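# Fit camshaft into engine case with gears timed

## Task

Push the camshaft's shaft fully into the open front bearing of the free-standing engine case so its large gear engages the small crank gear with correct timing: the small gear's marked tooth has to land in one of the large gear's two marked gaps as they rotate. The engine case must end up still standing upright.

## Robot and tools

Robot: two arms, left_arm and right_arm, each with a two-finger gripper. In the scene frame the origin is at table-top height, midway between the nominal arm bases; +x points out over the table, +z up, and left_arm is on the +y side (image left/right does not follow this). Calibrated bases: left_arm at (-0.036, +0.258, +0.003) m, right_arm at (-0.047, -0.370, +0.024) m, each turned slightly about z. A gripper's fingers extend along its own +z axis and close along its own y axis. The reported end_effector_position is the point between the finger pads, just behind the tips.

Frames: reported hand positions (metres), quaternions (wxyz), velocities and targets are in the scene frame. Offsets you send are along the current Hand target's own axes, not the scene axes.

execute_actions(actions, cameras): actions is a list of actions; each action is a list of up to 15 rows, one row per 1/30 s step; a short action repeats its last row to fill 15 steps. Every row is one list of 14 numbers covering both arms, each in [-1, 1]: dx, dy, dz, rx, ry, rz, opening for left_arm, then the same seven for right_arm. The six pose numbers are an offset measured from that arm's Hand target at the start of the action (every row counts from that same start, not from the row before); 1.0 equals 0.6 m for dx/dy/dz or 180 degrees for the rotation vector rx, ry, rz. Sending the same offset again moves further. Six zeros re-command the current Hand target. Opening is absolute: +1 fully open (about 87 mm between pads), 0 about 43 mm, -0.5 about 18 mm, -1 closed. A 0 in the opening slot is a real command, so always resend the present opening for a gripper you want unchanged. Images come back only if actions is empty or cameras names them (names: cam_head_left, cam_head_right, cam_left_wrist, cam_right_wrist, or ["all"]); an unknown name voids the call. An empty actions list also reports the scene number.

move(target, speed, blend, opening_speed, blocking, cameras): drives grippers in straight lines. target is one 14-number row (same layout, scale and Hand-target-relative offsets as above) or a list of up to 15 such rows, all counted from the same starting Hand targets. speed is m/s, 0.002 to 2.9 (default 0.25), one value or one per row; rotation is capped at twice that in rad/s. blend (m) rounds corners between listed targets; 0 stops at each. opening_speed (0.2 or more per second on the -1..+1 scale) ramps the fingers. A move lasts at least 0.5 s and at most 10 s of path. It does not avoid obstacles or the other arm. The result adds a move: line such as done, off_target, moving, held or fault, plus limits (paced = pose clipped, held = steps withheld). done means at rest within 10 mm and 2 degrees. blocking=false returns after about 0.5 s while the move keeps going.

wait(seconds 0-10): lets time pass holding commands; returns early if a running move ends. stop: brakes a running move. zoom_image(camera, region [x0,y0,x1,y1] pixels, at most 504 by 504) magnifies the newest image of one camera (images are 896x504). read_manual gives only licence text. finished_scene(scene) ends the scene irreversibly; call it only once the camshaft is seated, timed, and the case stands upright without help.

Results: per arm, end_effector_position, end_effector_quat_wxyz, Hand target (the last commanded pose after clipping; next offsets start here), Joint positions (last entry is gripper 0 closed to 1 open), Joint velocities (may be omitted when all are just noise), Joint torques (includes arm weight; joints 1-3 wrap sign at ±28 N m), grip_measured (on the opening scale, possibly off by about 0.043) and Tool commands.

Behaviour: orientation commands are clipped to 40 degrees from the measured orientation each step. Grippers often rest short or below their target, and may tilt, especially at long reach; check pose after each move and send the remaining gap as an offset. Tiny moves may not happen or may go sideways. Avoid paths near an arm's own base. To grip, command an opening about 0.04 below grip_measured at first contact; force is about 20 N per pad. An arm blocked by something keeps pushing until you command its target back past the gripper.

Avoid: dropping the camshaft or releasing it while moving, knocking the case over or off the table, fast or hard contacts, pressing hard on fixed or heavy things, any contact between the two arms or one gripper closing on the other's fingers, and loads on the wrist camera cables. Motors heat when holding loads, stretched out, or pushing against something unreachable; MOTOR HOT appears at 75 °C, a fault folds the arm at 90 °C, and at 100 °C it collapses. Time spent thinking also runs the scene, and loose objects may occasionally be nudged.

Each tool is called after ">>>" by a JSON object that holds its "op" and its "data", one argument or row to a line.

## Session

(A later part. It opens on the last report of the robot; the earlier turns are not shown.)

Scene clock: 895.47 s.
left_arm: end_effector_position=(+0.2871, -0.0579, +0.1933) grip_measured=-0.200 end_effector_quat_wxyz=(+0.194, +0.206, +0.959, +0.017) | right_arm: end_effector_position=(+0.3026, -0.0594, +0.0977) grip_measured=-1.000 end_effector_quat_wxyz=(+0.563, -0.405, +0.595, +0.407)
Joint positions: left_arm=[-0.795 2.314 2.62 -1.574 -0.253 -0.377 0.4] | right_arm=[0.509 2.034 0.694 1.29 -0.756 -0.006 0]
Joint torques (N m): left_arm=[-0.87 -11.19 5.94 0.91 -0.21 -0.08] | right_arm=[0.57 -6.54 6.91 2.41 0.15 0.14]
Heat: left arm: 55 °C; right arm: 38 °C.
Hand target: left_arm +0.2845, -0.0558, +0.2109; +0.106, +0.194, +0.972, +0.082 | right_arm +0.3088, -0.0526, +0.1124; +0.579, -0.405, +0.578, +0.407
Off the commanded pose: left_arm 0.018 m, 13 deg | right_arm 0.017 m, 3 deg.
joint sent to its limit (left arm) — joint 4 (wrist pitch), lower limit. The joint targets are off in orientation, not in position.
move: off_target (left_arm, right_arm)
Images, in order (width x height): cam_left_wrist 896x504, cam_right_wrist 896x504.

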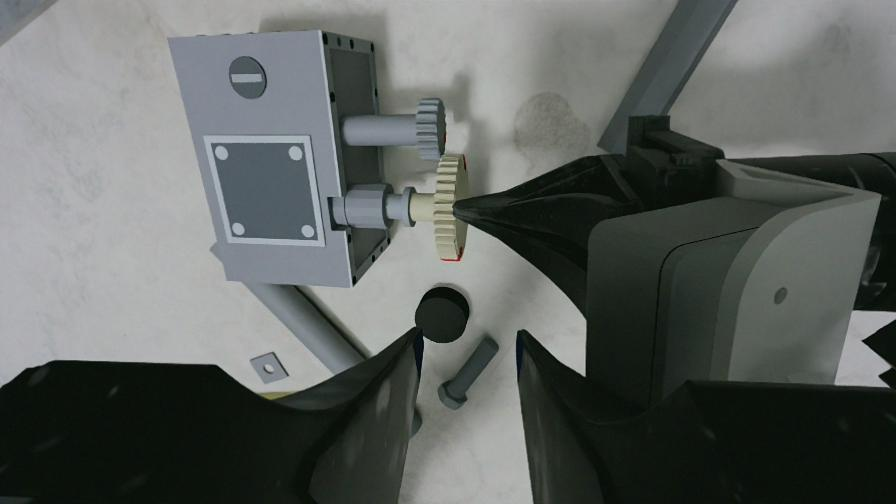

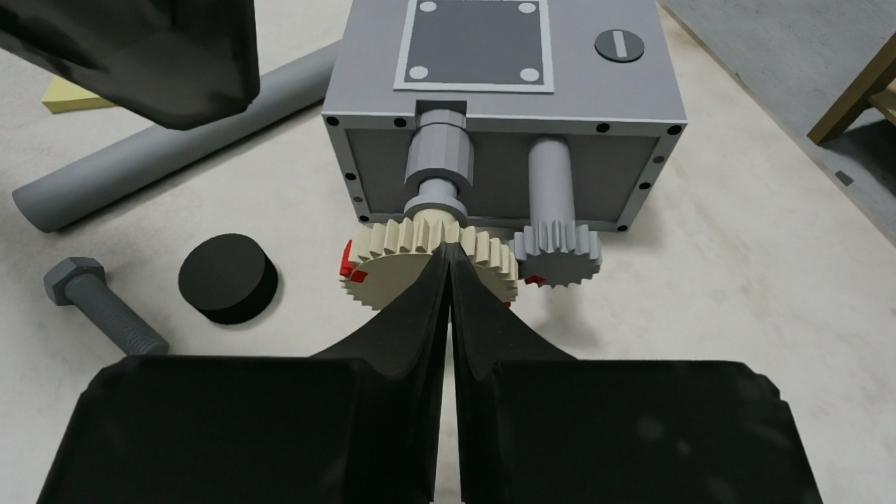

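>>> {"op": "move", "data": {
  "target": [0,0,0,0,0,0,-0.2,0,-0.008,0.003,0,0,0,-1],
  "speed": 0.04,
  "cameras": ["cam_left_wrist","cam_right_wrist"]
}}

>>> {"op": "zoom_image", "data": {
  "camera": "cam_right_wrist",
  "region": [300, 140, 650, 340]
}}

>>> {"op": "zoom_image", "data": {
  "camera": "cam_left_wrist",
  "region": [320, 70, 560, 290]
}}

Scene clock: 902.57 s.
left_arm: end_effector_position=(+0.2873, -0.0577, +0.1934) grip_measured=-0.200 end_effector_quat_wxyz=(+0.194, +0.206, +0.959, +0.017) | right_arm: end_effector_position=(+0.3047, -0.0578, +0.0980) grip_measured=-1.000 end_effector_quat_wxyz=(+0.559, -0.406, +0.597, +0.408)
Joint positions: left_arm=[-0.795 2.314 2.62 -1.574 -0.254 -0.377 0.4] | right_arm=[0.509 2.034 0.71 1.268 -0.759 -0.006 0]
Joint torques (N m): left_arm=[-0.84 -11.22 5.96 0.91 -0.21 -0.09] | right_arm=[-0.1 -5.83 7.42 2.52 0.11 0.17]
Heat: left arm: 55 °C; right arm: 39 °C.
Hand target: left_arm +0.2845, -0.0558, +0.2109; +0.106, +0.194, +0.972, +0.082 | right_arm +0.3139, -0.0526, +0.1124; +0.579, -0.405, +0.578, +0.407
Off the commanded pose: left_arm 0.018 m, 13 deg | right_arm 0.018 m, 3 deg.
joint sent to its limit (left arm) — joint 4 (wrist pitch), lower limit. The joint targets are off in orientation, not in position.
move: off_target (left_arm, right_arm)
Images, in order (width x height): cam_left_wrist 896x504, cam_right_wrist 896x504.

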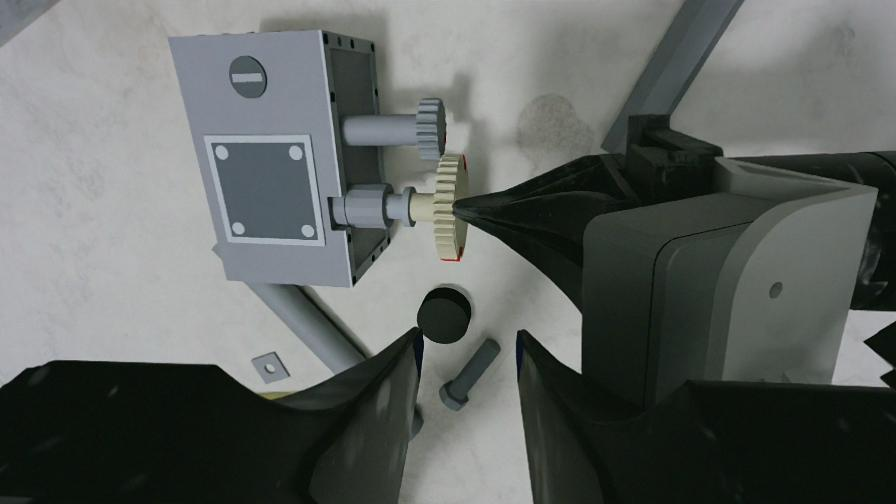

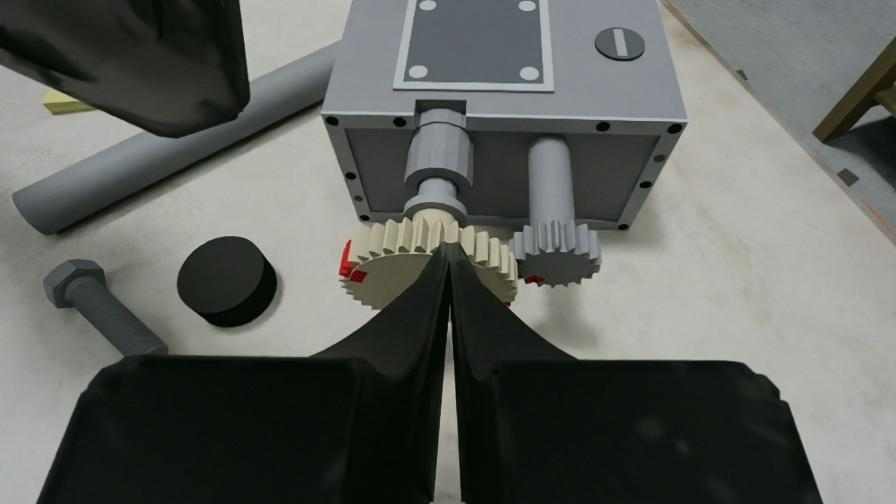

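Scaled by 1.440 from the camera's 896x504 image, which has a finer 1280x720 frame.

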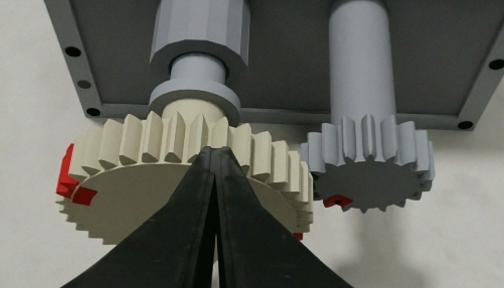

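Scaled by 2.100 from the camera's 896x504 image, which has a finer 1280x720 frame.

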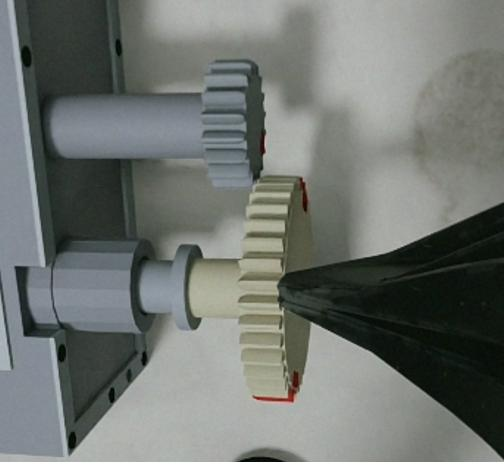

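>>> {"op": "move", "data": {
  "target": [0,0,0,0,0,0,-0.2,0,-0.012,0.0,0,0,0,-1],
  "speed": 0.04,
  "cameras": ["cam_left_wrist","cam_right_wrist"]
}}

>>> {"op": "zoom_image", "data": {
  "camera": "cam_right_wrist",
  "region": [300, 140, 650, 340]
}}

>>> {"op": "zoom_image", "data": {
  "camera": "cam_left_wrist",
  "region": [320, 70, 560, 290]
}}

Scene clock: 907.60 s.
left_arm: end_effector_position=(+0.2875, -0.0574, +0.1934) grip_measured=-0.200 end_effector_quat_wxyz=(+0.195, +0.205, +0.959, +0.018) | right_arm: end_effector_position=(+0.3096, -0.0578, +0.0986) grip_measured=-1.000 end_effector_quat_wxyz=(+0.559, -0.407, +0.595, +0.410)
Joint positions: left_arm=[-0.795 2.314 2.62 -1.574 -0.256 -0.377 0.4] | right_arm=[0.501 2.044 0.731 1.257 -0.772 -0.006 0]
Joint torques (N m): left_arm=[-0.9 -11.22 5.94 0.91 -0.19 -0.07] | right_arm=[-0.59 -5.85 7.43 2.55 0.09 0.17]
Heat: left arm: 55 °C; right arm: 39 °C.
Hand target: left_arm +0.2845, -0.0558, +0.2109; +0.106, +0.194, +0.972, +0.082 | right_arm +0.3207, -0.0551, +0.1123; +0.579, -0.405, +0.578, +0.407
Off the commanded pose: left_arm 0.018 m, 13 deg | right_arm 0.018 m, 3 deg.
joint sent to its limit (left arm) — joint 4 (wrist pitch), lower limit. The joint targets are off in orientation, not in position.
move: off_target (left_arm, right_arm)
Images, in order (width x height): cam_left_wrist 896x504, cam_right_wrist 896x504.

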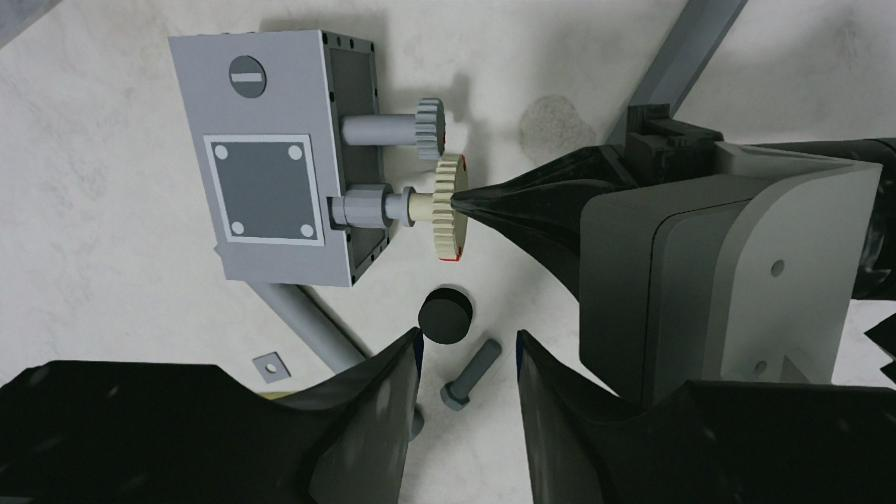

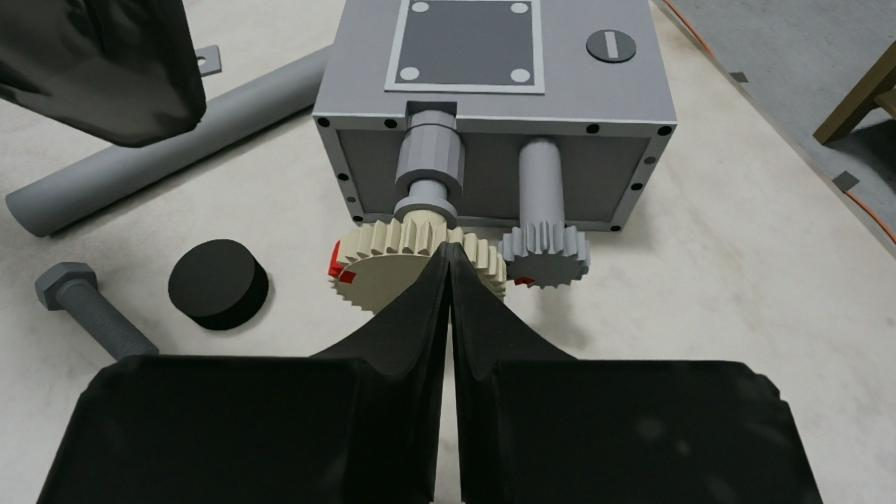

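Scaled by 1.440 from the camera's 896x504 image, which has a finer 1280x720 frame.

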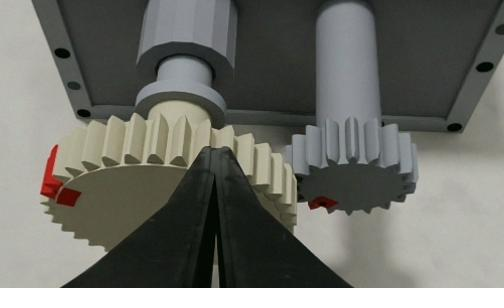

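Scaled by 2.100 from the camera's 896x504 image, which has a finer 1280x720 frame.

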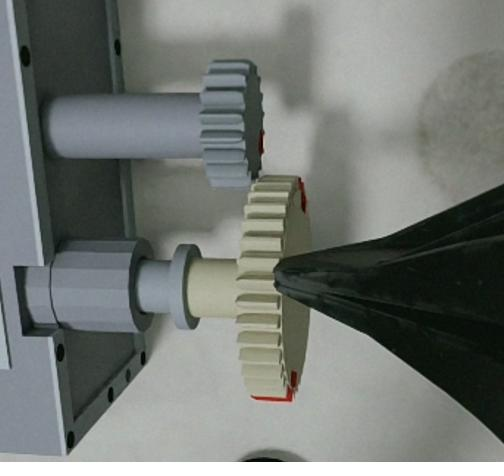

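>>> {"op": "move", "data": {
  "target": [
    [0,0,0,0,0,0,-0.2,0,0,-0.08,0,0,0,-1],
    [0,0,0,0,0,0,-0.2,0.005,0.056,-0.3,0.204,-0.204,0.469,-1]
  ],
  "speed": [0.12,0.4],
  "blend": 0.02,
  "cameras": ["cam_left_wrist","cam_right_wrist"]
}}

>>> {"op": "zoom_image", "data": {
  "camera": "cam_right_wrist",
  "region": [380, 60, 520, 240]
}}

>>> {"op": "zoom_image", "data": {
  "camera": "cam_left_wrist",
  "region": [320, 70, 560, 290]
}}

Scene clock: 918.90 s.
left_arm: end_effector_position=(+0.2875, -0.0574, +0.1934) grip_measured=-0.200 end_effector_quat_wxyz=(+0.195, +0.205, +0.959, +0.018) | right_arm: end_effector_position=(+0.2281, -0.2100, +0.0983) grip_measured=-1.000 end_effector_quat_wxyz=(+0.307, +0.378, +0.683, +0.545)
Joint positions: left_arm=[-0.795 2.314 2.62 -1.574 -0.256 -0.377 0.4] | right_arm=[0.27 1.627 0.008 1.387 -0.316 1.49 0]
Joint torques (N m): left_arm=[-0.88 -11.21 5.94 0.9 -0.19 -0.07] | right_arm=[-0.87 -3.74 2.51 2.73 0.04 0.09]
Heat: left arm: 55 °C; right arm: 40 °C.
Hand target: left_arm +0.2845, -0.0558, +0.2109; +0.106, +0.194, +0.972, +0.082 | right_arm +0.2279, -0.2129, +0.1089; +0.389, +0.390, +0.589, +0.591
Off the commanded pose: left_arm 0.018 m, 13 deg | right_arm 0.011 m, 15 deg.
joint sent to its limit (left arm) — joint 4 (wrist pitch), lower limit. The joint targets are off in orientation, not in position.
joint sent to its limit (right arm) — joint 3 (elbow), lower limit, where the elbow is as bent as it goes. The joint targets are off in orientation, not in position.
move: off_target (left_arm, right_arm)
Images, in order (width x height): cam_left_wrist 896x504, cam_right_wrist 896x504.

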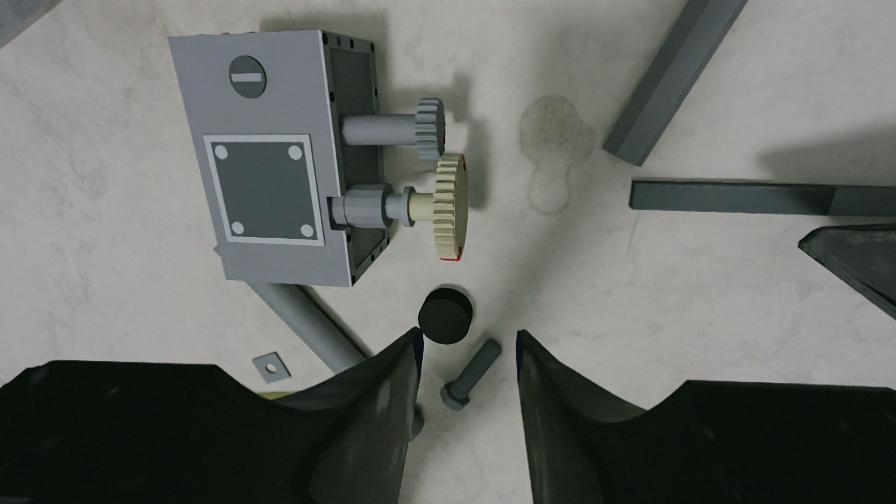

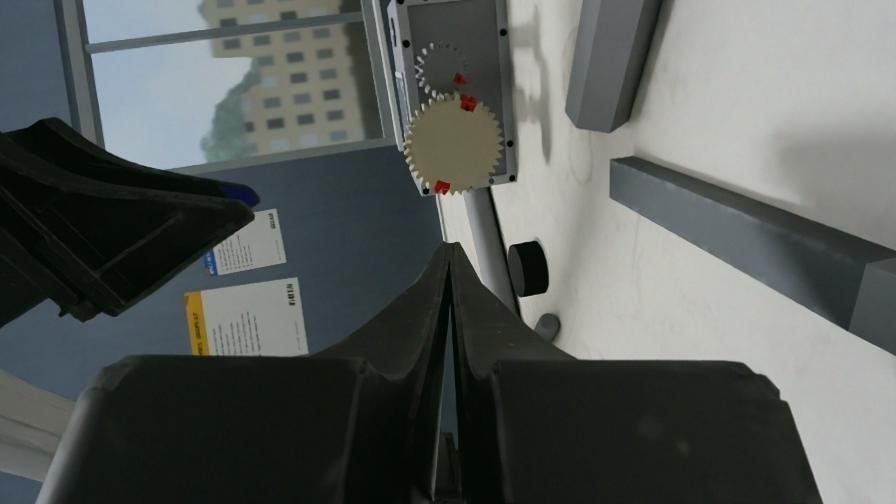

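Scaled by 2.800 from the camera's 896x504 image, which has a finer 1280x720 frame.

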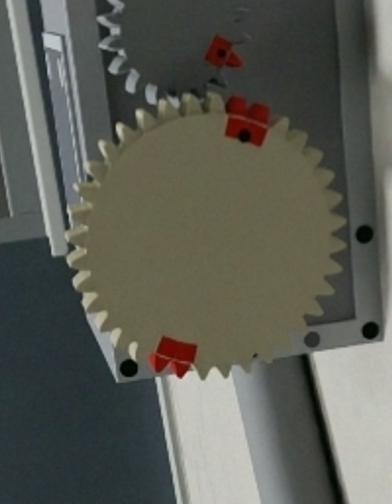

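Scaled by 2.100 from the camera's 896x504 image, which has a finer 1280x720 frame.

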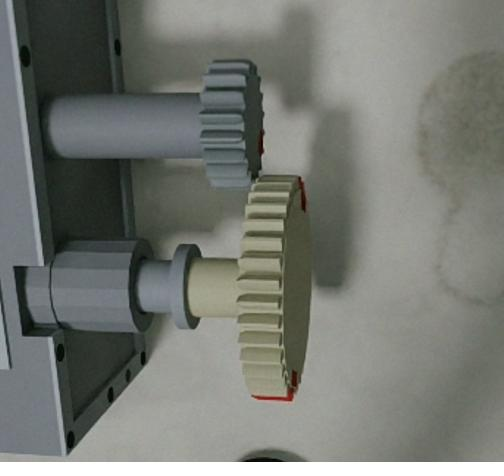

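>>> {"op": "zoom_image", "data": {
  "camera": "cam_right_wrist",
  "region": [395, 30, 515, 120]
}}

>>> {"op": "zoom_image", "data": {
  "camera": "cam_right_wrist",
  "region": [380, 20, 530, 210]
}}

Scaled by 4.200 from the camera's 896x504 image, which has a finer 1280x720 frame.

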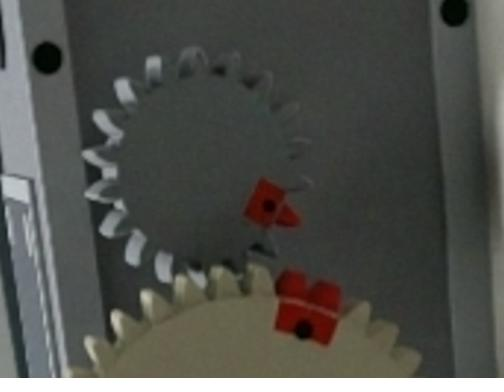

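Scaled by 2.653 from the camera's 896x504 image, which has a finer 1280x720 frame.

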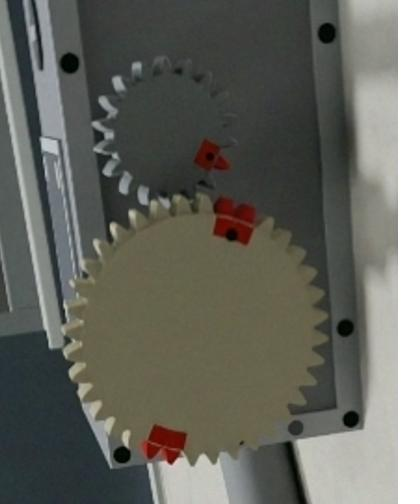

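>>> {"op": "zoom_image", "data": {
  "camera": "cam_left_wrist",
  "region": [390, 80, 490, 180]
}}

Scaled by 5.040 from the camera's 896x504 image, which has a finer 1280x720 frame.

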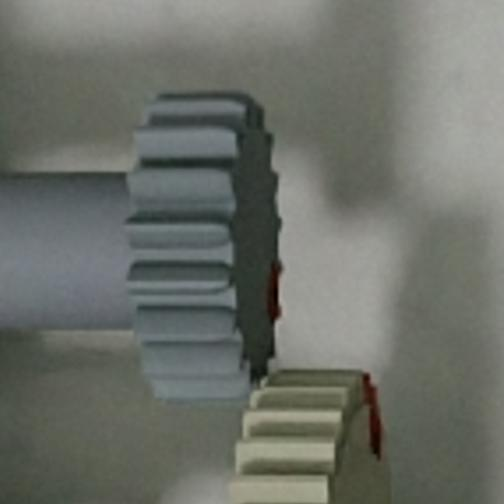

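>>> {"op": "move", "data": {
  "target": [
    [0,0.018,0,0,0,0,-0.2,0,0,0,0,0,0,-1],
    [0,0.018,0.17,0,0,0,-0.2,0,0,0,0,0,0,-1]
  ],
  "speed": 0.12,
  "blend": 0.01,
  "cameras": ["cam_left_wrist","cam_right_wrist"]
}}

Scene clock: 957.47 s.
left_arm: end_effector_position=(+0.3117, -0.0359, +0.1126) grip_measured=-0.200 end_effector_quat_wxyz=(+0.113, +0.194, +0.971, +0.079) | right_arm: end_effector_position=(+0.2281, -0.2100, +0.0983) grip_measured=-1.000 end_effector_quat_wxyz=(+0.307, +0.378, +0.683, +0.545)
Joint positions: left_arm=[-0.725 2.491 2.601 -1.575 -0.256 -0.361 0.4] | right_arm=[0.27 1.627 0.008 1.387 -0.316 1.49 0]
Joint torques (N m): left_arm=[-0.05 -9.77 5.9 0.55 -0.05 0.06] | right_arm=[-0.91 -3.79 2.52 2.72 0.04 0.09]
Heat: left arm: 55 °C; right arm: 39 °C.
Hand target: left_arm +0.3125, -0.0341, +0.1148; +0.106, +0.194, +0.972, +0.082 | right_arm +0.2279, -0.2129, +0.1089; +0.389, +0.390, +0.589, +0.591
Off the commanded pose: left_arm 0.003 m, 1 deg | right_arm 0.011 m, 15 deg.
joint sent to its limit (left arm) — joint 4 (wrist pitch), lower limit. The joint targets still meet the commanded pose.
joint sent to its limit (right arm) — joint 3 (elbow), lower limit, where the elbow is as bent as it goes. The joint targets are off in orientation, not in position.
move: off_target (right_arm)
Images, in order (width x height): cam_left_wrist 896x504, cam_right_wrist 896x504.

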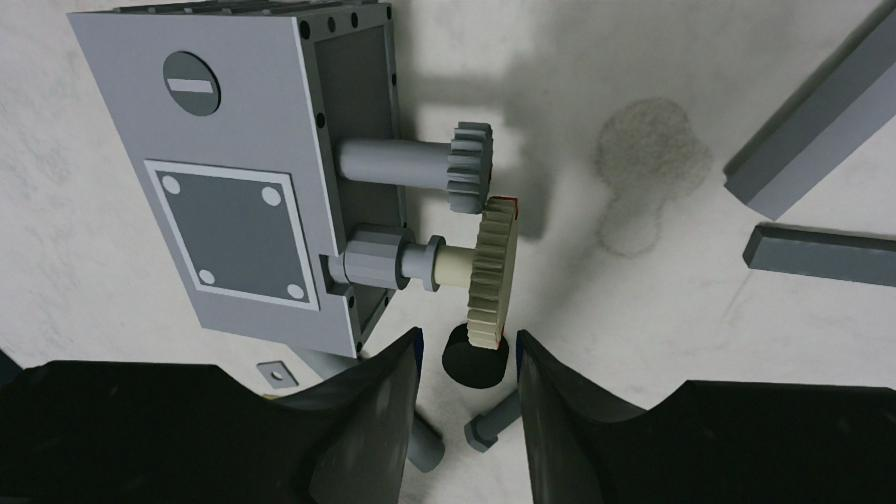

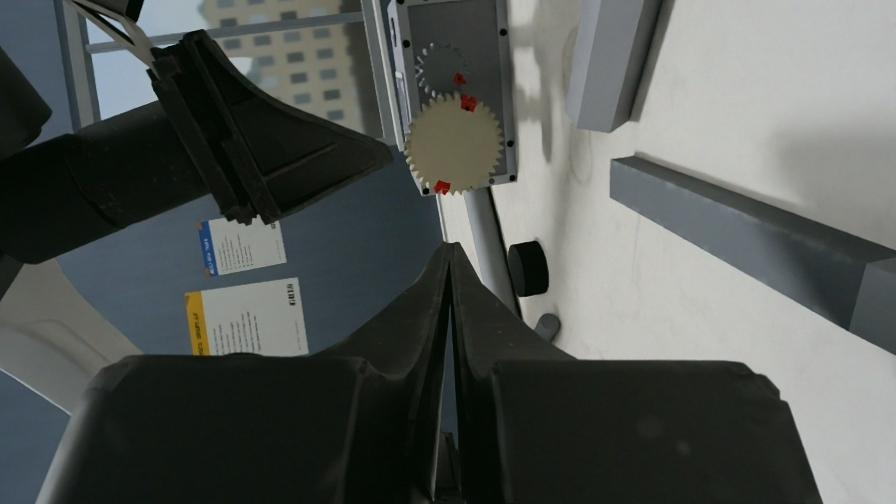

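>>> {"op": "move", "data": {
  "target": [0,-0.009,0,0,0,0.05,-0.2,0,0,0,0,0,0,-1],
  "speed": 0.1,
  "cameras": ["cam_left_wrist","cam_right_wrist"]
}}

Scene clock: 971.03 s.
left_arm: end_effector_position=(+0.3120, -0.0367, +0.1140) grip_measured=-0.200 end_effector_quat_wxyz=(+0.111, +0.264, +0.954, +0.084) | right_arm: end_effector_position=(+0.2281, -0.2100, +0.0983) grip_measured=-1.000 end_effector_quat_wxyz=(+0.307, +0.378, +0.683, +0.545)
Joint positions: left_arm=[-0.737 2.497 2.615 -1.575 -0.256 -0.226 0.4] | right_arm=[0.27 1.627 0.008 1.387 -0.316 1.49 0]
Joint torques (N m): left_arm=[-0.9 -9.03 6.43 0.58 -0.06 0.02] | right_arm=[-0.83 -3.73 2.51 2.73 0.01 0.1]
Heat: left arm: 54 °C; right arm: 39 °C.
Hand target: left_arm +0.3105, -0.0389, +0.1135; +0.099, +0.270, +0.954, +0.090 | right_arm +0.2279, -0.2129, +0.1089; +0.389, +0.390, +0.589, +0.591
Off the commanded pose: left_arm 0.003 m, 2 deg | right_arm 0.011 m, 15 deg.
joint sent to its limit (left arm) — joint 4 (wrist pitch), lower limit. The joint targets still meet the commanded pose.
joint sent to its limit (right arm) — joint 3 (elbow), lower limit, where the elbow is as bent as it goes. The joint targets are off in orientation, not in position.
move: off_target (right_arm)
Images, in order (width x height): cam_left_wrist 896x504, cam_right_wrist 896x504.

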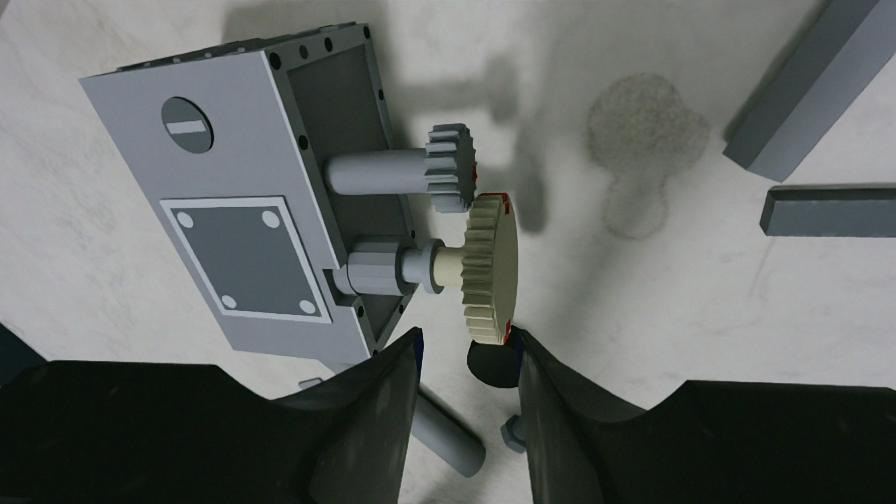

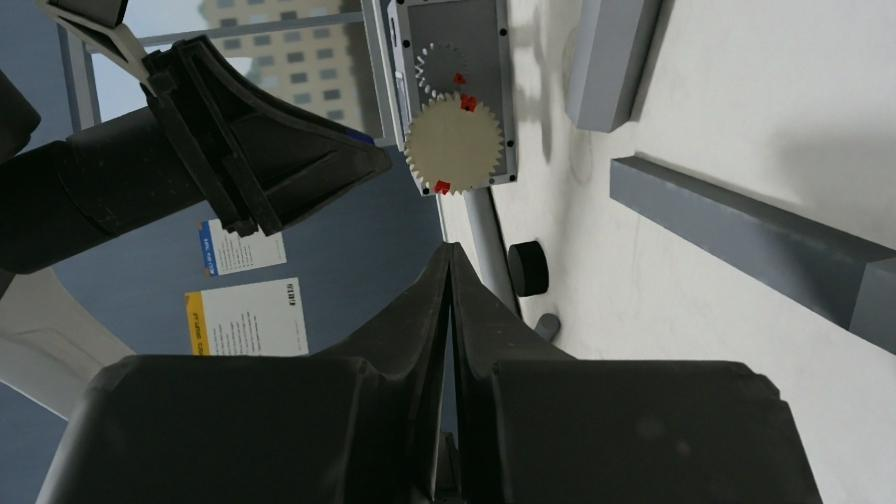

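>>> {"op": "move", "data": {
  "target": [0,-0.009,0.034,0,0,0,-0.2,0,0,0,0,0,0,-1],
  "speed": 0.08,
  "cameras": ["cam_left_wrist","cam_right_wrist"]
}}

Scene clock: 976.73 s.
left_arm: end_effector_position=(+0.3112, -0.0358, +0.0976) grip_measured=-0.200 end_effector_quat_wxyz=(+0.095, +0.267, +0.955, +0.093) | right_arm: end_effector_position=(+0.2281, -0.2100, +0.0983) grip_measured=-1.000 end_effector_quat_wxyz=(+0.307, +0.378, +0.683, +0.545)
Joint positions: left_arm=[-0.737 2.52 2.586 -1.56 -0.256 -0.226 0.4] | right_arm=[0.27 1.627 0.008 1.387 -0.316 1.49 0]
Joint torques (N m): left_arm=[-0.83 -9.4 4.72 0.86 -0.06 0] | right_arm=[-0.95 -3.78 2.52 2.71 0.03 0.08]
Heat: left arm: 54 °C; right arm: 39 °C.
Hand target: left_arm +0.3127, -0.0411, +0.0928; +0.099, +0.270, +0.954, +0.090 | right_arm +0.2279, -0.2129, +0.1089; +0.389, +0.390, +0.589, +0.591
Off the commanded pose: left_arm 0.007 m, 1 deg | right_arm 0.011 m, 15 deg.
joint sent to its limit (right arm) — joint 3 (elbow), lower limit, where the elbow is as bent as it goes. The joint targets are off in orientation, not in position.
move: off_target (right_arm)
Images, in order (width x height): cam_left_wrist 896x504, cam_right_wrist 896x504.

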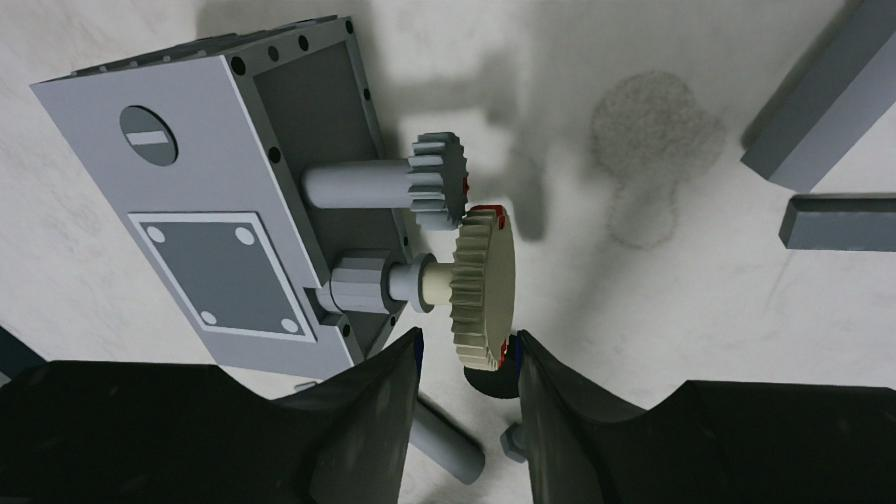

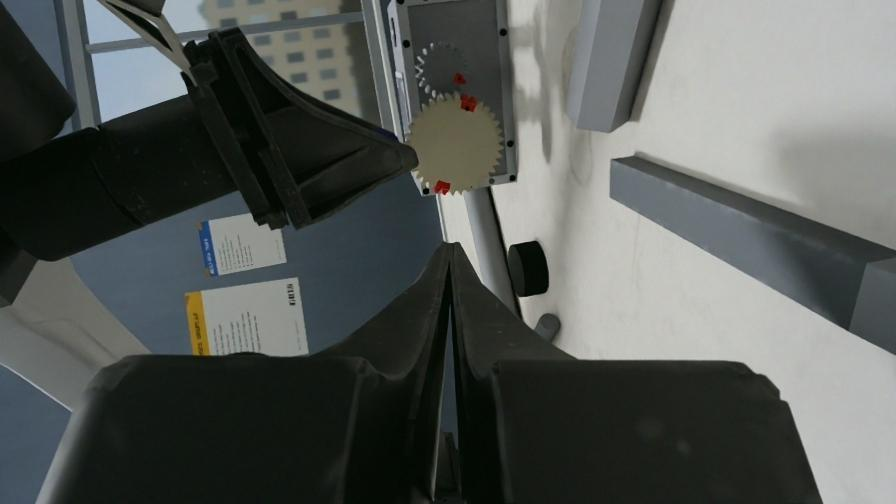

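>>> {"op": "move", "data": {
  "target": [0,-0.012,0.004,0,0,0,-0.2,0,0,0,0,0,0,-1],
  "speed": 0.08,
  "cameras": ["cam_left_wrist"]
}}

Scene clock: 981.17 s.
left_arm: end_effector_position=(+0.3086, -0.0400, +0.0939) grip_measured=-0.200 end_effector_quat_wxyz=(+0.094, +0.270, +0.954, +0.094) | right_arm: end_effector_position=(+0.2281, -0.2100, +0.0983) grip_measured=-1.000 end_effector_quat_wxyz=(+0.307, +0.378, +0.683, +0.545)
Joint positions: left_arm=[-0.747 2.528 2.586 -1.556 -0.256 -0.229 0.4] | right_arm=[0.27 1.627 0.008 1.387 -0.316 1.49 0]
Joint torques (N m): left_arm=[-1.05 -9.24 5.16 0.82 -0.07 -0.09] | right_arm=[-0.99 -3.73 2.62 2.71 0.04 0.1]
Heat: left arm: 54 °C; right arm: 39 °C.
Hand target: left_arm +0.3098, -0.0469, +0.0889; +0.099, +0.270, +0.954, +0.090 | right_arm +0.2279, -0.2129, +0.1089; +0.389, +0.390, +0.589, +0.591
Off the commanded pose: left_arm 0.009 m, 1 deg | right_arm 0.011 m, 15 deg.
joint sent to its limit (right arm) — joint 3 (elbow), lower limit, where the elbow is as bent as it goes. The joint targets are off in orientation, not in position.
move: off_target (right_arm)
Images, in order (width x height): cam_left_wrist 896x504.

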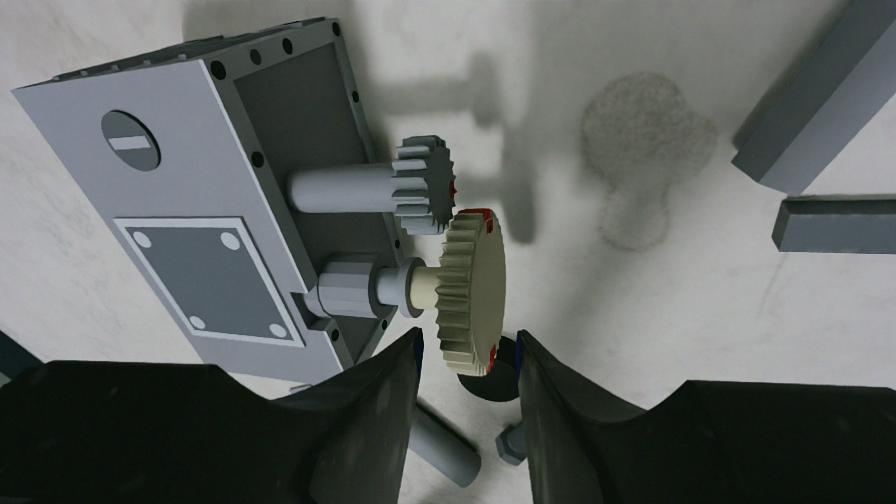

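>>> {"op": "move", "data": {
  "target": [0,0,0,0,0,0,-0.78,0,0,0,0,0,0,-1],
  "opening_speed": 1.0,
  "cameras": ["cam_left_wrist","cam_right_wrist"]
}}

>>> {"op": "zoom_image", "data": {
  "camera": "cam_right_wrist",
  "region": [380, 20, 530, 210]
}}

Scene clock: 987.83 s.
left_arm: end_effector_position=(+0.3093, -0.0393, +0.0940) grip_measured=-0.637 end_effector_quat_wxyz=(+0.095, +0.268, +0.954, +0.096) | right_arm: end_effector_position=(+0.2281, -0.2100, +0.0983) grip_measured=-1.000 end_effector_quat_wxyz=(+0.307, +0.378, +0.683, +0.545)
Joint positions: left_arm=[-0.747 2.528 2.586 -1.556 -0.262 -0.233 0.181] | right_arm=[0.27 1.627 0.008 1.387 -0.316 1.49 0]
Joint torques (N m): left_arm=[-1.03 -9.21 5.15 0.81 -0.02 -0.04] | right_arm=[-0.96 -3.81 2.59 2.72 0.02 0.09]
Heat: left arm: 53 °C; right arm: 39 °C.
Hand target: left_arm +0.3098, -0.0468, +0.0889; +0.099, +0.270, +0.954, +0.090 | right_arm +0.2279, -0.2129, +0.1089; +0.389, +0.390, +0.589, +0.591
Off the commanded pose: left_arm 0.009 m, 1 deg | right_arm 0.011 m, 15 deg.
joint sent to its limit (right arm) — joint 3 (elbow), lower limit, where the elbow is as bent as it goes. The joint targets are off in orientation, not in position.
move: off_target (right_arm)
Images, in order (width x height): cam_left_wrist 896x504, cam_right_wrist 896x504.

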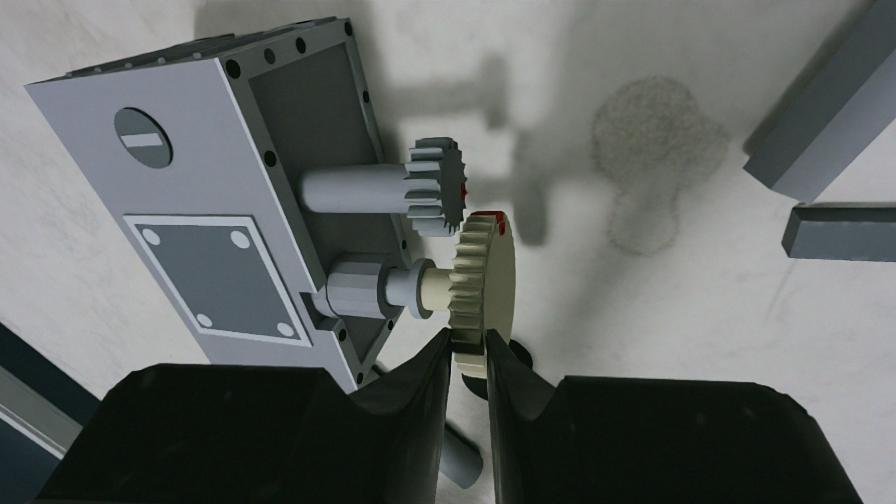

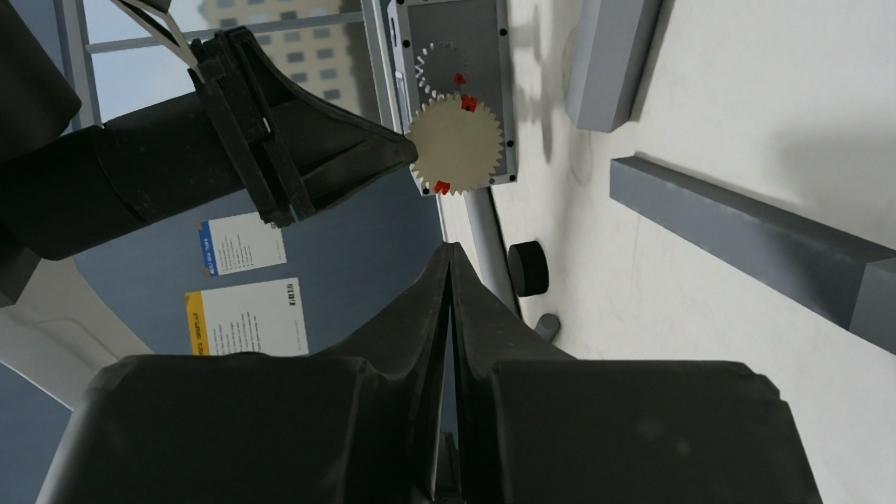

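Scaled by 2.653 from the camera's 896x504 image, which has a finer 1280x720 frame.

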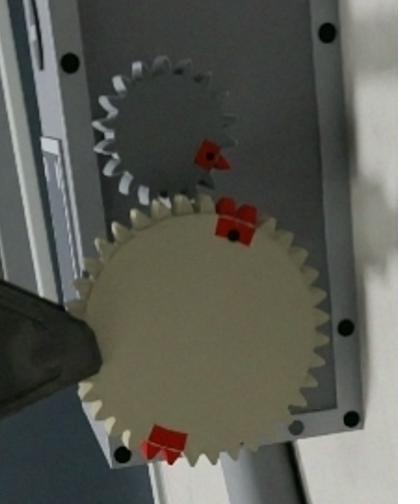

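>>> {"op": "move", "data": {
  "target": [
    [0,0.02,0,0,0,0,-0.78,0,0,0,0,0,0,-1],
    [-0.003,0.02,0,0,0.017,0,-0.78,0,0,0,0,0,0,-1]
  ],
  "speed": 0.05,
  "cameras": ["cam_left_wrist","cam_right_wrist"]
}}

>>> {"op": "zoom_image", "data": {
  "camera": "cam_right_wrist",
  "region": [380, 20, 530, 210]
}}

>>> {"op": "zoom_image", "data": {
  "camera": "cam_left_wrist",
  "region": [290, 130, 550, 330]
}}

Scene clock: 998.13 s.
left_arm: end_effector_position=(+0.3125, -0.0376, +0.0941) grip_measured=-0.639 end_effector_quat_wxyz=(+0.090, +0.265, +0.956, +0.091) | right_arm: end_effector_position=(+0.2281, -0.2100, +0.0983) grip_measured=-1.000 end_effector_quat_wxyz=(+0.307, +0.378, +0.683, +0.545)
Joint positions: left_arm=[-0.734 2.559 2.646 -1.589 -0.246 -0.228 0.181] | right_arm=[0.27 1.627 0.008 1.387 -0.316 1.49 0]
Joint torques (N m): left_arm=[0.17 -9.01 6.46 0.63 -0.02 0.12] | right_arm=[-0.96 -3.75 2.61 2.73 0.02 0.1]
Heat: left arm: 52 °C; right arm: 39 °C.
Hand target: left_arm +0.3173, -0.0376, +0.0917; +0.073, +0.267, +0.956, +0.097 | right_arm +0.2279, -0.2129, +0.1089; +0.389, +0.390, +0.589, +0.591
Off the commanded pose: left_arm 0.005 m, 2 deg | right_arm 0.011 m, 15 deg.
joint read past its limit (left arm) — joint 4 (wrist pitch), lower limit.
joint sent to its limit (left arm) — joint 4 (wrist pitch), lower limit. The joint targets still meet the commanded pose.
joint sent to its limit (right arm) — joint 3 (elbow), lower limit, where the elbow is as bent as it goes. The joint targets are off in orientation, not in position.
move: off_target (right_arm)
Images, in order (width x height): cam_left_wrist 896x504, cam_right_wrist 896x504.

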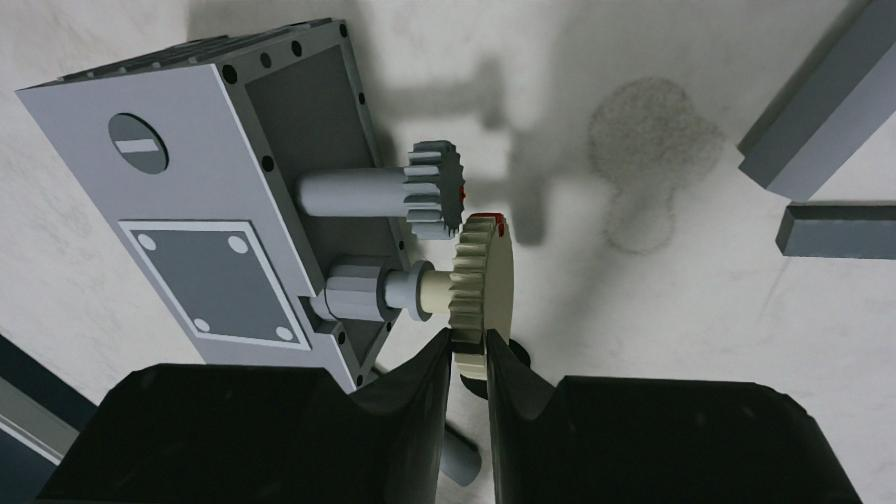

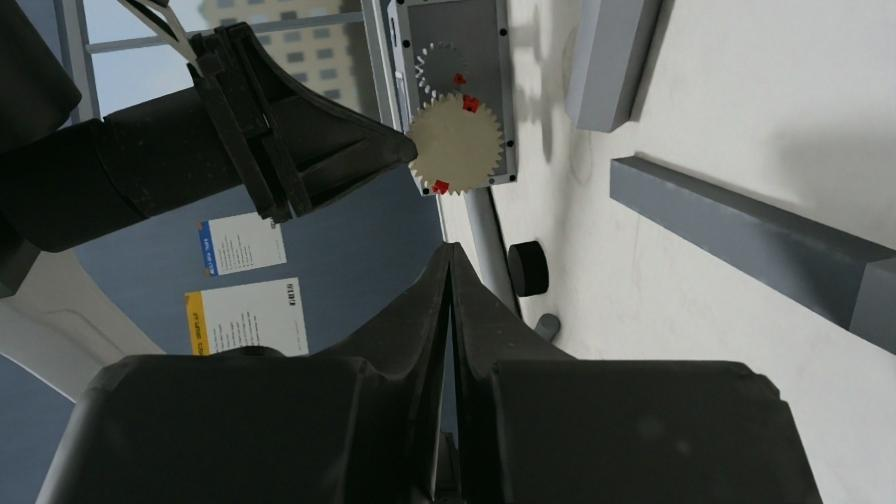

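Scaled by 2.653 from the camera's 896x504 image, which has a finer 1280x720 frame.

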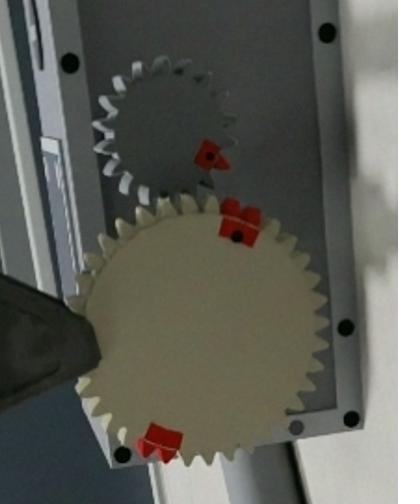

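Scaled by 1.938 from the camera's 896x504 image, which has a finer 1280x720 frame.

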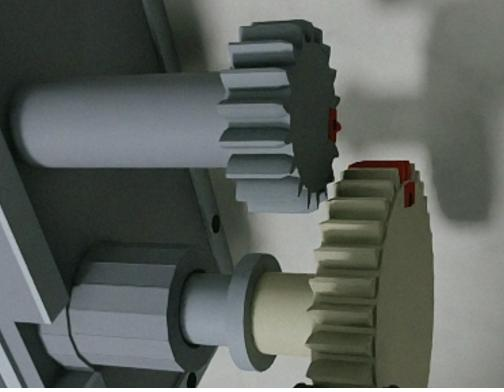

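>>> {"op": "move", "data": {
  "target": [0,0.012,0,0,0,0,-0.78,0,0,0,0,0,0,-1],
  "speed": 0.05,
  "cameras": ["cam_left_wrist","cam_right_wrist"]
}}

>>> {"op": "zoom_image", "data": {
  "camera": "cam_right_wrist",
  "region": [380, 20, 530, 210]
}}

>>> {"op": "zoom_image", "data": {
  "camera": "cam_left_wrist",
  "region": [290, 130, 550, 330]
}}

Scene clock: 1005.03 s.
left_arm: end_effector_position=(+0.3132, -0.0365, +0.0938) grip_measured=-0.639 end_effector_quat_wxyz=(+0.086, +0.266, +0.956, +0.087) | right_arm: end_effector_position=(+0.2281, -0.2100, +0.0983) grip_measured=-1.000 end_effector_quat_wxyz=(+0.307, +0.378, +0.683, +0.545)
Joint positions: left_arm=[-0.727 2.559 2.646 -1.589 -0.235 -0.22 0.181] | right_arm=[0.27 1.627 0.008 1.387 -0.316 1.49 0]
Joint torques (N m): left_arm=[0.77 -9.57 5.83 0.63 -0.12 0.18] | right_arm=[-0.81 -3.75 2.51 2.7 0.04 0.11]
Heat: left arm: 52 °C; right arm: 39 °C.
Hand target: left_arm +0.3208, -0.0316, +0.0933; +0.073, +0.267, +0.956, +0.097 | right_arm +0.2279, -0.2129, +0.1089; +0.389, +0.390, +0.589, +0.591
Off the commanded pose: left_arm 0.009 m, 2 deg | right_arm 0.011 m, 15 deg.
joint read past its limit (left arm) — joint 4 (wrist pitch), lower limit.
joint sent to its limit (left arm) — joint 4 (wrist pitch), lower limit. The joint targets still meet the commanded pose.
joint sent to its limit (right arm) — joint 3 (elbow), lower limit, where the elbow is as bent as it goes. The joint targets are off in orientation, not in position.
move: off_target (right_arm)
Images, in order (width x height): cam_left_wrist 896x504, cam_right_wrist 896x504.

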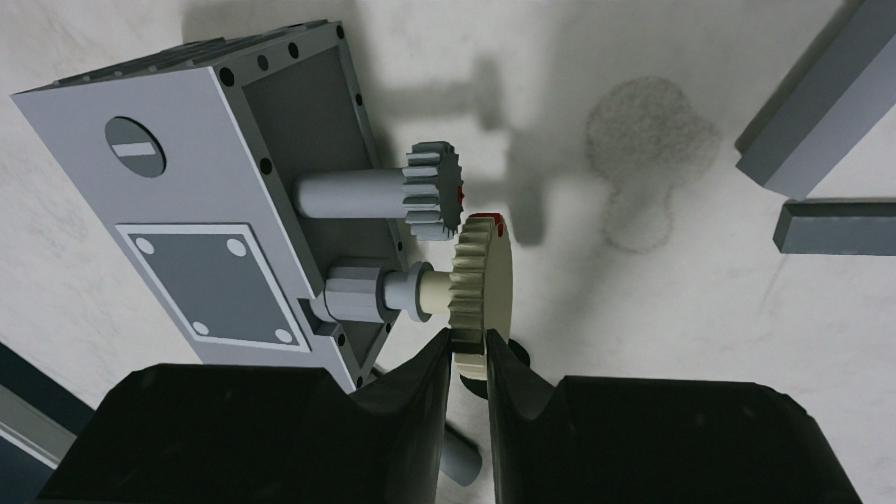

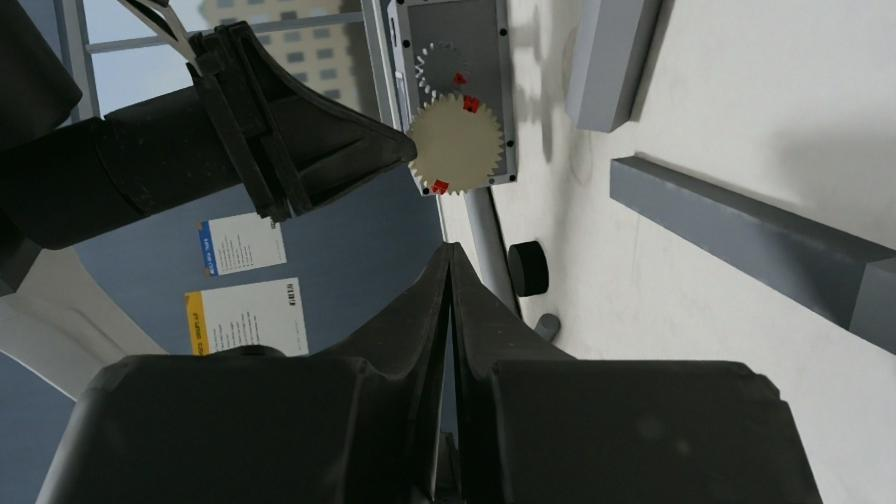

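Scaled by 2.653 from the camera's 896x504 image, which has a finer 1280x720 frame.

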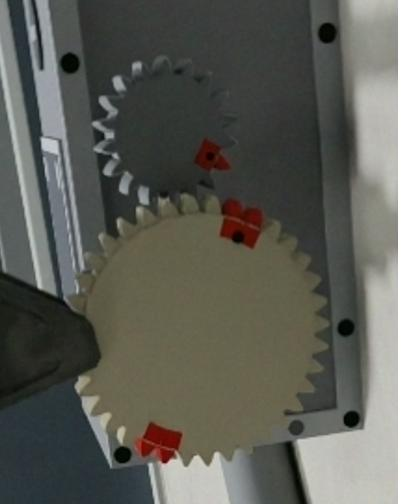

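Scaled by 1.938 from the camera's 896x504 image, which has a finer 1280x720 frame.

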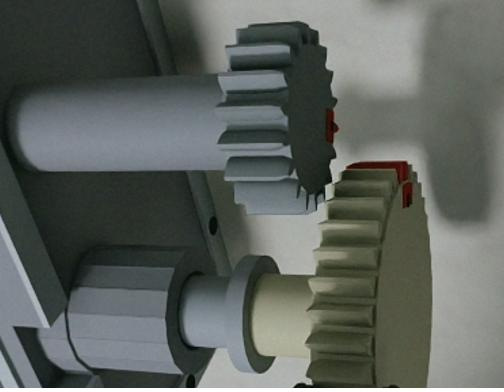

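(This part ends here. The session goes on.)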